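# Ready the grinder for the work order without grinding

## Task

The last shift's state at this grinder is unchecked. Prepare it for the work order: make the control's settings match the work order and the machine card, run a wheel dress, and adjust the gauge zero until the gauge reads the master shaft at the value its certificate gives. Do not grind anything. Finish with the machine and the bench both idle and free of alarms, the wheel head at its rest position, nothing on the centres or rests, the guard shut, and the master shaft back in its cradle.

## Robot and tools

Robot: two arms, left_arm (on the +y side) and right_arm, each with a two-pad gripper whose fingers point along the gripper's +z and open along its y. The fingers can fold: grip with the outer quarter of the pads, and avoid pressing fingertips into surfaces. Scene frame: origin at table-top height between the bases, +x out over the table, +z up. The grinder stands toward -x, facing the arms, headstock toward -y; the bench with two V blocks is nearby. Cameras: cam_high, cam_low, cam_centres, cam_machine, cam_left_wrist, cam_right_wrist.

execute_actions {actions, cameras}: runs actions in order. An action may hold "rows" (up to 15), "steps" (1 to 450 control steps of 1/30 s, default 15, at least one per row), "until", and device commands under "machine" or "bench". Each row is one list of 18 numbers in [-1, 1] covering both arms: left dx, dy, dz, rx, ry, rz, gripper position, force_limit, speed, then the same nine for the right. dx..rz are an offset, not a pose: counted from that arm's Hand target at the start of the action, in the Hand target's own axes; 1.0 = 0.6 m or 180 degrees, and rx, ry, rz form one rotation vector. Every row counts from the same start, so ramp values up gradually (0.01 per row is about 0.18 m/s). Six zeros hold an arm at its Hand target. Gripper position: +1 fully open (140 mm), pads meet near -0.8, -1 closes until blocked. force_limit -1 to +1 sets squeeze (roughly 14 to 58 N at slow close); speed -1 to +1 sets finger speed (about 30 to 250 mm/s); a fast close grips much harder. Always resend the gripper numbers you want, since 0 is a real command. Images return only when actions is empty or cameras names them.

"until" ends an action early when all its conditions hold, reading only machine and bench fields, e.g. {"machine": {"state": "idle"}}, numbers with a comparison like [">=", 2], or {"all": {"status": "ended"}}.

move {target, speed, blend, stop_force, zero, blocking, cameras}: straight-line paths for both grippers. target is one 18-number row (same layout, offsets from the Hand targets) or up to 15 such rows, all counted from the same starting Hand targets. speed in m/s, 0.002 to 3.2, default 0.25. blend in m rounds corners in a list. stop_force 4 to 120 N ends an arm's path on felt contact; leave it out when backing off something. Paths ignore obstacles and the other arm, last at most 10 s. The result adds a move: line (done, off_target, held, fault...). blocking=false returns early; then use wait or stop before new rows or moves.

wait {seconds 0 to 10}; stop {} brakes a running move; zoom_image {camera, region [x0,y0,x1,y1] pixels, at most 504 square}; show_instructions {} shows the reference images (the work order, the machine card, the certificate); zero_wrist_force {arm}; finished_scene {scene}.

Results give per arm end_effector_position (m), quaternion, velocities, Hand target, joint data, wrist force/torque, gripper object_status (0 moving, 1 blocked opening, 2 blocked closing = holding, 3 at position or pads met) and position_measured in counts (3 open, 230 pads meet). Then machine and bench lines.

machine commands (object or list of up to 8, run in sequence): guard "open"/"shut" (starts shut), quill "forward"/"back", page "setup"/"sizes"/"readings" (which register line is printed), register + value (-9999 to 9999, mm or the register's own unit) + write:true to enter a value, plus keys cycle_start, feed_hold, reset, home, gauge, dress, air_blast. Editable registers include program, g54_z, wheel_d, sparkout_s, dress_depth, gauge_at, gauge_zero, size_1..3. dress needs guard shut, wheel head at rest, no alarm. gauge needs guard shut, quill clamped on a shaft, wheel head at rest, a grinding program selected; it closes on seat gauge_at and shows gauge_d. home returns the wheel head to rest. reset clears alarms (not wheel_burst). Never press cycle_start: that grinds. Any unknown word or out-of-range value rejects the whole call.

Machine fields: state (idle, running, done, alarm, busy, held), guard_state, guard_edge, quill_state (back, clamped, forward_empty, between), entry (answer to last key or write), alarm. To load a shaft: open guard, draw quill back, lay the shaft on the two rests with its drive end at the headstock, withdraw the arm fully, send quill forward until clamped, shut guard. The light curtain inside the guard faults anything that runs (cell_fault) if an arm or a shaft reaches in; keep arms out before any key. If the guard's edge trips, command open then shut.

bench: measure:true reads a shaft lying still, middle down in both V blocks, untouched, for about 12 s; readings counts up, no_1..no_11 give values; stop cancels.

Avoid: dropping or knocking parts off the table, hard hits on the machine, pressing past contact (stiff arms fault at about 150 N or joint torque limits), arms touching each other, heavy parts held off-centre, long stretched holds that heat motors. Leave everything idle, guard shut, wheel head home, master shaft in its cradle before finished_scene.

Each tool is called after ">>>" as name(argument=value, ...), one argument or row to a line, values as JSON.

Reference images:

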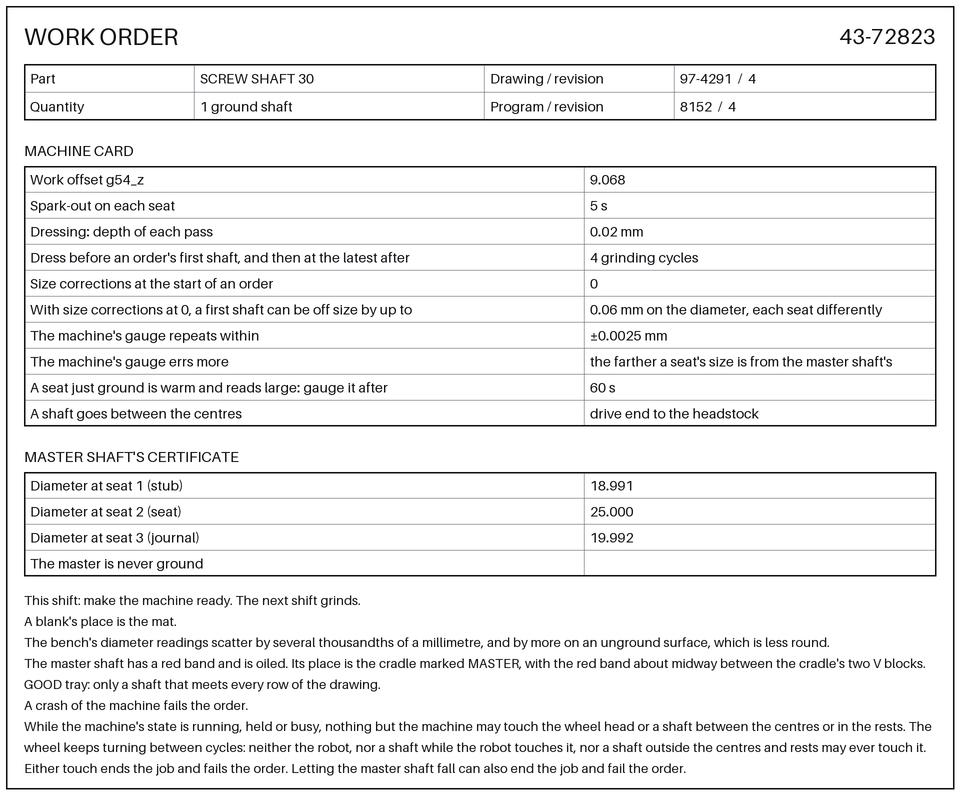

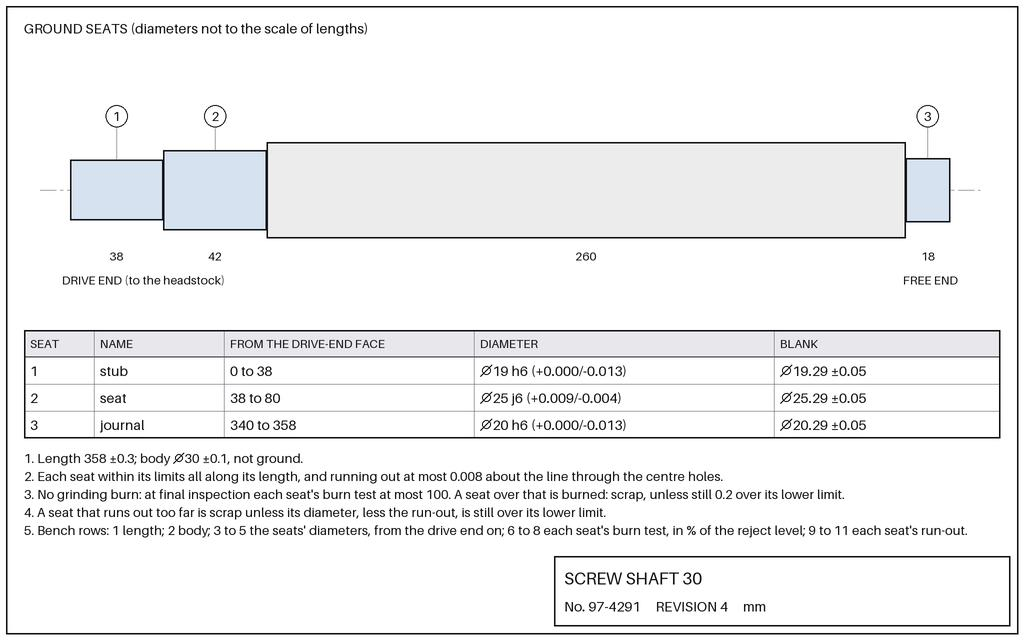

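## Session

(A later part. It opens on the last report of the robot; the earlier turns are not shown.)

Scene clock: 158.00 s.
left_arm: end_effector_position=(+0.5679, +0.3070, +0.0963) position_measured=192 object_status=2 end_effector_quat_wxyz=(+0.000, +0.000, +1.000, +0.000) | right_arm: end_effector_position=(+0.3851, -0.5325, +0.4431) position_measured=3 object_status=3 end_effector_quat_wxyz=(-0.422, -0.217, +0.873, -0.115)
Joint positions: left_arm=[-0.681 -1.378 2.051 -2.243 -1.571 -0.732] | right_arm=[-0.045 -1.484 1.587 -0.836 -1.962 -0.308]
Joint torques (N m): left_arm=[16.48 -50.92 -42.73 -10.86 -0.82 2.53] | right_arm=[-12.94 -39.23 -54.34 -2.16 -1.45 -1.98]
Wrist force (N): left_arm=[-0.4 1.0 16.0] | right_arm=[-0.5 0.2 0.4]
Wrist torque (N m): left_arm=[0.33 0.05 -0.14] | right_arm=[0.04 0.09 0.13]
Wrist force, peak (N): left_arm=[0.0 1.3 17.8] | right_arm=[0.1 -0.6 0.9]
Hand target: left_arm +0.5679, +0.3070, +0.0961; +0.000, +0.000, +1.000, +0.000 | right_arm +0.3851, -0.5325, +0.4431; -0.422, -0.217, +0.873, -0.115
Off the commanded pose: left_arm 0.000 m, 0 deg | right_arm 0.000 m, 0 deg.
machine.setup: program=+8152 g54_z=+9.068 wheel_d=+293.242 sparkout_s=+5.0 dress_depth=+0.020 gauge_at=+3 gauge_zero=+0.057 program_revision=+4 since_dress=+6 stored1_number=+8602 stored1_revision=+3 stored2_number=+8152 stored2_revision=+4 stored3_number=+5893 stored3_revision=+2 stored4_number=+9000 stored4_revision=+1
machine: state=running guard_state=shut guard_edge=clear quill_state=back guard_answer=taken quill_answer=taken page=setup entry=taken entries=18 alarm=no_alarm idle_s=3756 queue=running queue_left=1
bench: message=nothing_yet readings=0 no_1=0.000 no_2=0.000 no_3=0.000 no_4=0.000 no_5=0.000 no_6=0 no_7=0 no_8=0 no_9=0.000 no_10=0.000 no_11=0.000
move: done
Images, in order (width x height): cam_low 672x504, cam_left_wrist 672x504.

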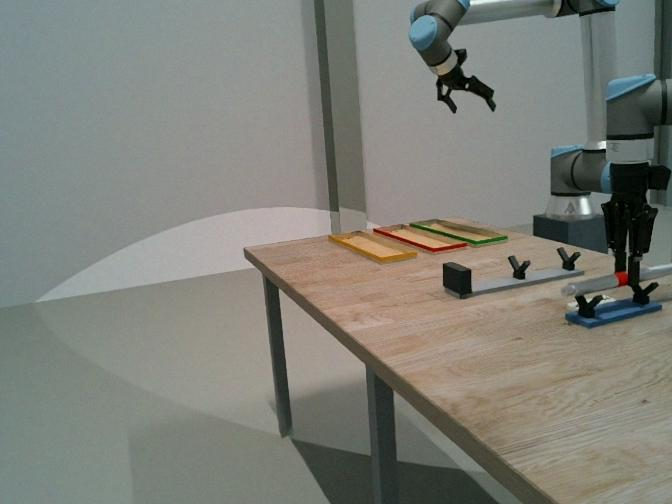

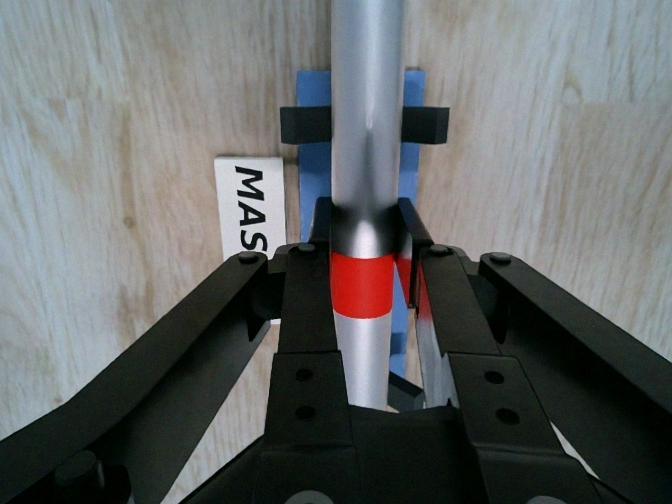

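>>> move(
  target=[-0.0042,0,0.0285,0,0,0,-1,1,1,0,0,0,0,0,0,1,1,1],
  speed=0.02,
  stop_force=6,
)

>>> move(
  target=[0,0,0.0085,0,0,0,-1,1,1,0,0,0,0,0,0,1,1,1],
  speed=0.01,
  stop_force=14,
  zero=false,
  cameras=["cam_low","cam_left_wrist"],
)

>>> zoom_image(
  camera="cam_low",
  region=[520, 180, 672, 342],
)

Scene clock: 165.20 s.
left_arm: end_effector_position=(+0.5704, +0.3070, +0.0790) position_measured=192 object_status=2 end_effector_quat_wxyz=(+0.000, +0.000, +1.000, +0.000) | right_arm: end_effector_position=(+0.3851, -0.5325, +0.4431) position_measured=3 object_status=3 end_effector_quat_wxyz=(-0.422, -0.217, +0.873, -0.115)
Joint positions: left_arm=[-0.679 -1.355 2.06 -2.275 -1.571 -0.729] | right_arm=[-0.045 -1.484 1.587 -0.836 -1.962 -0.308]
Joint torques (N m): left_arm=[19.45 -50.38 -42.76 -10.93 1 2.67] | right_arm=[-12.89 -40.66 -52.21 -2.21 -1.7 -2.32]
Wrist force (N): left_arm=[-0.1 1.1 15.6] | right_arm=[0.0 0.1 0.2]
Wrist torque (N m): left_arm=[0.33 -0.02 -0.14] | right_arm=[0.02 -0.01 0.13]
Wrist force, peak (N): left_arm=[-0.4 1.2 16.4] | right_arm=[-0.5 0.0 0.7]
Hand target: left_arm +0.5704, +0.3070, +0.0790; +0.000, +0.000, +1.000, +0.000 | right_arm +0.3851, -0.5325, +0.4431; -0.422, -0.217, +0.873, -0.115
Off the commanded pose: left_arm 0.000 m, 0 deg | right_arm 0.000 m, 0 deg.
machine.readings: gauge_d=+19.992 gauge_d_1=+0.000 gauge_d_2=+0.000 gauge_d_3=+0.000 pos_x=+0.000 pos_z=+0.000 load_peak=+0.0 cycles=+0
machine: state=idle guard_state=shut guard_edge=clear quill_state=back guard_answer=taken quill_answer=taken page=readings entry=taken entries=18 alarm=no_alarm idle_s=3764 queue=done queue_left=0
bench: message=nothing_yet readings=0 no_1=0.000 no_2=0.000 no_3=0.000 no_4=0.000 no_5=0.000 no_6=0 no_7=0 no_8=0 no_9=0.000 no_10=0.000 no_11=0.000
move: done

Scene clock: 166.73 s.
left_arm: end_effector_position=(+0.5704, +0.3070, +0.0766) position_measured=192 object_status=2 end_effector_quat_wxyz=(+0.000, +0.000, +1.000, +0.000) | right_arm: end_effector_position=(+0.3851, -0.5325, +0.4431) position_measured=3 object_status=3 end_effector_quat_wxyz=(-0.422, -0.217, +0.873, -0.115)
Joint positions: left_arm=[-0.679 -1.352 2.061 -2.28 -1.571 -0.729] | right_arm=[-0.045 -1.484 1.587 -0.836 -1.962 -0.308]
Joint torques (N m): left_arm=[5.02 -66.17 -49.42 -1.15 0.92 2.48] | right_arm=[-13.38 -39.85 -52.6 -2.21 -1.52 -2.2]
Wrist force (N): left_arm=[-0.1 3.9 2.2] | right_arm=[0.0 -0.2 0.3]
Wrist torque (N m): left_arm=[0.21 0.18 -0.19] | right_arm=[-0.04 -0.01 0.13]
Wrist force, peak (N): left_arm=[7.8 11.5 -20.4] | right_arm=[-0.2 -0.1 0.8]
Hand target: left_arm +0.5704, +0.3070, +0.0766; +0.000, +0.000, +1.000, +0.000 (not the last commanded pose) | right_arm +0.3851, -0.5325, +0.4431; -0.422, -0.217, +0.873, -0.115
Off the commanded pose: left_arm 0.003 m, 0 deg | right_arm 0.000 m, 0 deg.
machine.readings: gauge_d=+19.992 gauge_d_1=+0.000 gauge_d_2=+0.000 gauge_d_3=+0.000 pos_x=+0.000 pos_z=+0.000 load_peak=+0.0 cycles=+0
machine: state=idle guard_state=shut guard_edge=clear quill_state=back guard_answer=taken quill_answer=taken page=readings entry=taken entries=18 alarm=no_alarm idle_s=3765 queue=done queue_left=0
bench: message=nothing_yet readings=0 no_1=0.000 no_2=0.000 no_3=0.000 no_4=0.000 no_5=0.000 no_6=0 no_7=0 no_8=0 no_9=0.000 no_10=0.000 no_11=0.000
move: contact (left_arm)
Images, in order (width x height): cam_low 672x504, cam_left_wrist 672x504.

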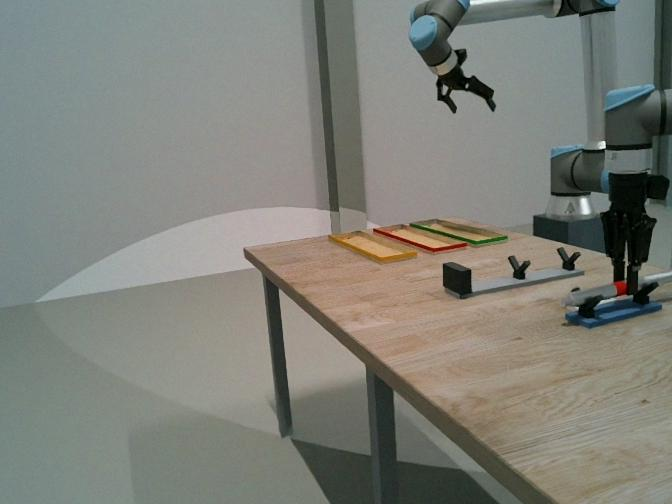

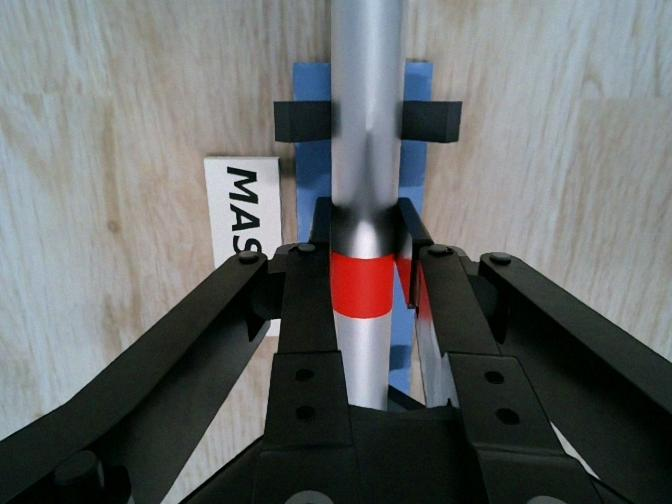

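Scaled by 3.111.

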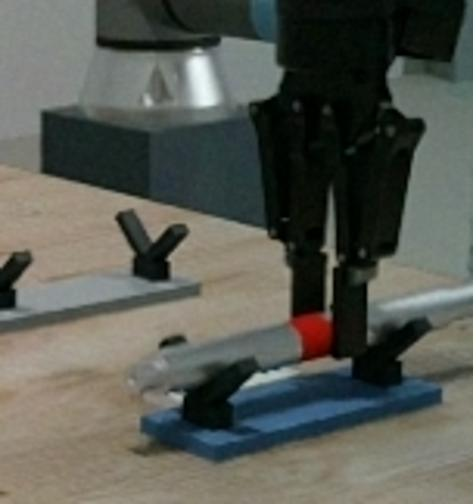

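>>> execute_actions(
  actions=[
    {"machine":{"page":"sizes"},"rows":[[0,0,0,0,0,0,-0.1,1,-1,0,0,0,0,0,0,1,1,1]],"steps":60},
  ],
)

>>> execute_actions(
  actions=[
    {"machine":{"page":"setup"},"steps":1},
  ],
)

>>> move(
  target=[0,0,-0.3,0,0,0,-0.1,1,-1,0,0,0,0,0,0,1,1,1],
  speed=0.15,
  cameras=["cam_low","cam_left_wrist","cam_machine"],
)

>>> zoom_image(
  camera="cam_low",
  region=[520, 180, 672, 342],
)

Scene clock: 172.13 s.
left_arm: end_effector_position=(+0.5704, +0.3070, +0.0766) position_measured=141 object_status=3 end_effector_quat_wxyz=(+0.000, +0.000, +1.000, +0.000) | right_arm: end_effector_position=(+0.3851, -0.5325, +0.4431) position_measured=3 object_status=3 end_effector_quat_wxyz=(-0.422, -0.217, +0.873, -0.115)
Joint positions: left_arm=[-0.679 -1.352 2.061 -2.28 -1.571 -0.729] | right_arm=[-0.045 -1.484 1.587 -0.836 -1.962 -0.308]
Joint torques (N m): left_arm=[-13.96 -42.35 -33.15 -2.31 0.82 2.35] | right_arm=[-13.55 -40.92 -52.44 -2.52 -1.11 -2.09]
Wrist force (N): left_arm=[-0.3 1.1 -1.1] | right_arm=[-0.2 -0.2 0.7]
Wrist torque (N m): left_arm=[0.30 -0.09 -0.15] | right_arm=[-0.05 0.03 0.13]
Wrist force, peak (N): left_arm=[-1.0 0.9 12.7] | right_arm=[0.1 0.6 0.7]
Hand target: left_arm +0.5704, +0.3070, +0.0766; +0.000, +0.000, +1.000, +0.000 | right_arm +0.3851, -0.5325, +0.4431; -0.422, -0.217, +0.873, -0.115
Off the commanded pose: left_arm 0.000 m, 0 deg | right_arm 0.000 m, 0 deg.
machine.sizes: size_1=+0.000 size_2=+0.000 size_3=+0.000 aim_1=+18.994 aim_2=+25.003 aim_3=+19.994
machine: state=idle guard_state=shut guard_edge=clear quill_state=back guard_answer=taken quill_answer=taken page=sizes entry=taken entries=18 alarm=no_alarm idle_s=3770 queue=done queue_left=0
bench: message=nothing_yet readings=0 no_1=0.000 no_2=0.000 no_3=0.000 no_4=0.000 no_5=0.000 no_6=0 no_7=0 no_8=0 no_9=0.000 no_10=0.000 no_11=0.000

Scene clock: 172.37 s.
left_arm: end_effector_position=(+0.5704, +0.3070, +0.0766) position_measured=141 object_status=3 end_effector_quat_wxyz=(+0.000, +0.000, +1.000, +0.000) | right_arm: end_effector_position=(+0.3851, -0.5325, +0.4431) position_measured=3 object_status=3 end_effector_quat_wxyz=(-0.422, -0.217, +0.873, -0.115)
Joint positions: left_arm=[-0.679 -1.352 2.061 -2.28 -1.571 -0.729] | right_arm=[-0.045 -1.484 1.587 -0.836 -1.962 -0.308]
Joint torques (N m): left_arm=[-15.1 -40.7 -32.92 -2.27 1.07 2.56] | right_arm=[-12.31 -40.74 -51.71 -2.57 -1.24 -1.76]
Wrist force (N): left_arm=[-0.5 1.2 -0.9] | right_arm=[0.2 -0.1 0.3]
Wrist torque (N m): left_arm=[0.31 -0.06 -0.15] | right_arm=[-0.04 -0.05 0.13]
Wrist force, peak (N): left_arm=[-0.5 1.2 -1.2] | right_arm=[0.0 0.0 0.9]
Hand target: left_arm +0.5704, +0.3070, +0.0766; +0.000, +0.000, +1.000, +0.000 | right_arm +0.3851, -0.5325, +0.4431; -0.422, -0.217, +0.873, -0.115
Tool commands: left_gripper/position=-0.1 left_gripper/force_limit=+1.0 left_gripper/speed=-1.0 right_gripper/position=+1.0 right_gripper/force_limit=+1.0 right_gripper/speed=+1.0
Off the commanded pose: left_arm 0.000 m, 0 deg | right_arm 0.000 m, 0 deg.
machine.setup: program=+8152 g54_z=+9.068 wheel_d=+293.162 sparkout_s=+5.0 dress_depth=+0.020 gauge_at=+3 gauge_zero=+0.057 program_revision=+4 since_dress=+0 stored1_number=+8602 stored1_revision=+3 stored2_number=+8152 stored2_revision=+4 stored3_number=+5893 stored3_revision=+2 stored4_number=+9000 stored4_revision=+1
machine: state=idle guard_state=shut guard_edge=clear quill_state=back guard_answer=taken quill_answer=taken page=setup entry=taken entries=18 alarm=no_alarm idle_s=3771 queue=done queue_left=0
bench: message=nothing_yet readings=0 no_1=0.000 no_2=0.000 no_3=0.000 no_4=0.000 no_5=0.000 no_6=0 no_7=0 no_8=0 no_9=0.000 no_10=0.000 no_11=0.000

Scene clock: 174.23 s.
left_arm: end_effector_position=(+0.5705, +0.3070, +0.2564) position_measured=141 object_status=3 end_effector_quat_wxyz=(+0.000, +0.000, +1.000, +0.000) | right_arm: end_effector_position=(+0.3851, -0.5325, +0.4431) position_measured=3 object_status=3 end_effector_quat_wxyz=(-0.422, -0.217, +0.873, -0.115)
Joint positions: left_arm=[-0.679 -1.516 1.885 -1.94 -1.571 -0.729] | right_arm=[-0.045 -1.484 1.587 -0.836 -1.962 -0.308]
Joint torques (N m): left_arm=[-12.54 -56.27 -54.18 -0.17 -0.66 -1.89] | right_arm=[-12.42 -39.04 -51.75 -2.64 -1.13 -1.65]
Wrist force (N): left_arm=[-0.4 1.0 -0.8] | right_arm=[0.1 -0.1 0.2]
Wrist torque (N m): left_arm=[0.27 -0.06 -0.16] | right_arm=[-0.02 -0.02 0.13]
Wrist force, peak (N): left_arm=[-0.6 1.0 -2.6] | right_arm=[-0.1 0.1 0.9]
Hand target: left_arm +0.5705, +0.3069, +0.2566; +0.000, +0.000, +1.000, +0.000 | right_arm +0.3851, -0.5325, +0.4431; -0.422, -0.217, +0.873, -0.115
Off the commanded pose: left_arm 0.000 m, 0 deg | right_arm 0.000 m, 0 deg.
machine.setup: program=+8152 g54_z=+9.068 wheel_d=+293.162 sparkout_s=+5.0 dress_depth=+0.020 gauge_at=+3 gauge_zero=+0.057 program_revision=+4 since_dress=+0 stored1_number=+8602 stored1_revision=+3 stored2_number=+8152 stored2_revision=+4 stored3_number=+5893 stored3_revision=+2 stored4_number=+9000 stored4_revision=+1
machine: state=idle guard_state=shut guard_edge=clear quill_state=back guard_answer=taken quill_answer=taken page=setup entry=taken entries=18 alarm=no_alarm idle_s=3772 queue=done queue_left=0
bench: message=nothing_yet readings=0 no_1=0.000 no_2=0.000 no_3=0.000 no_4=0.000 no_5=0.000 no_6=0 no_7=0 no_8=0 no_9=0.000 no_10=0.000 no_11=0.000
move: done
Images, in order (width x height): cam_low 672x504, cam_machine 672x504, cam_left_wrist 672x504.

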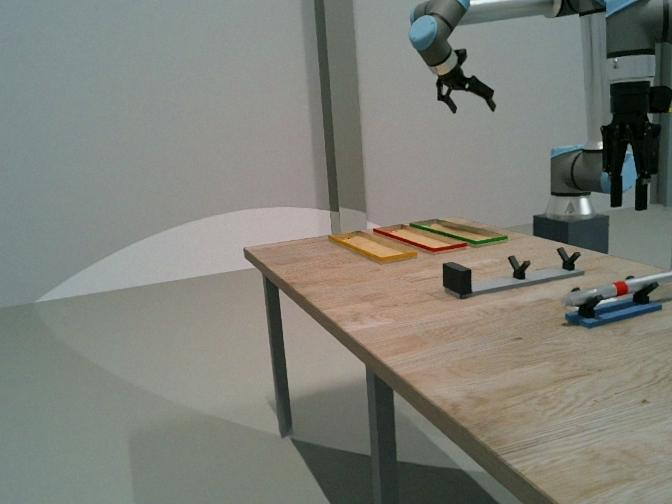

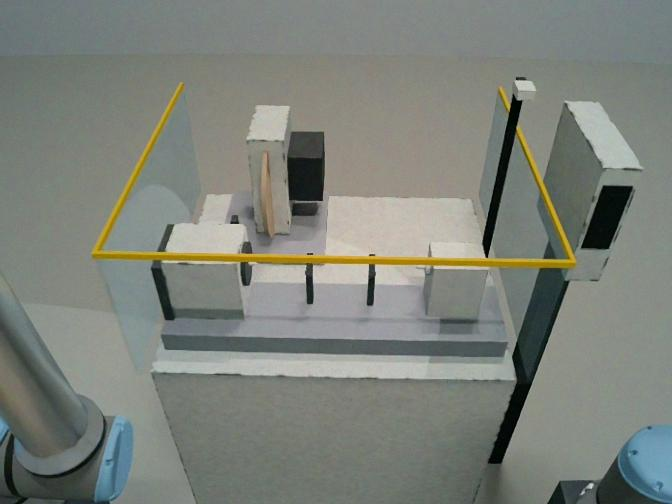

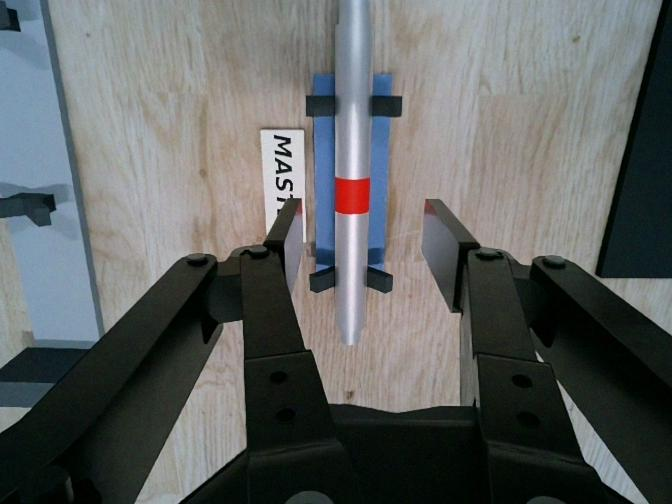

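Scaled by 3.111.

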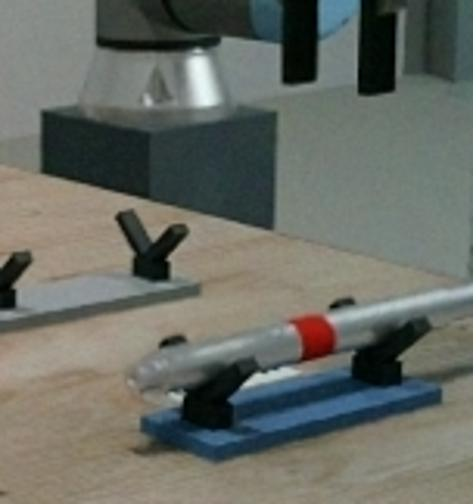

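>>> finished_scene(
  scene=3,
)

The scene is finished: the task was done.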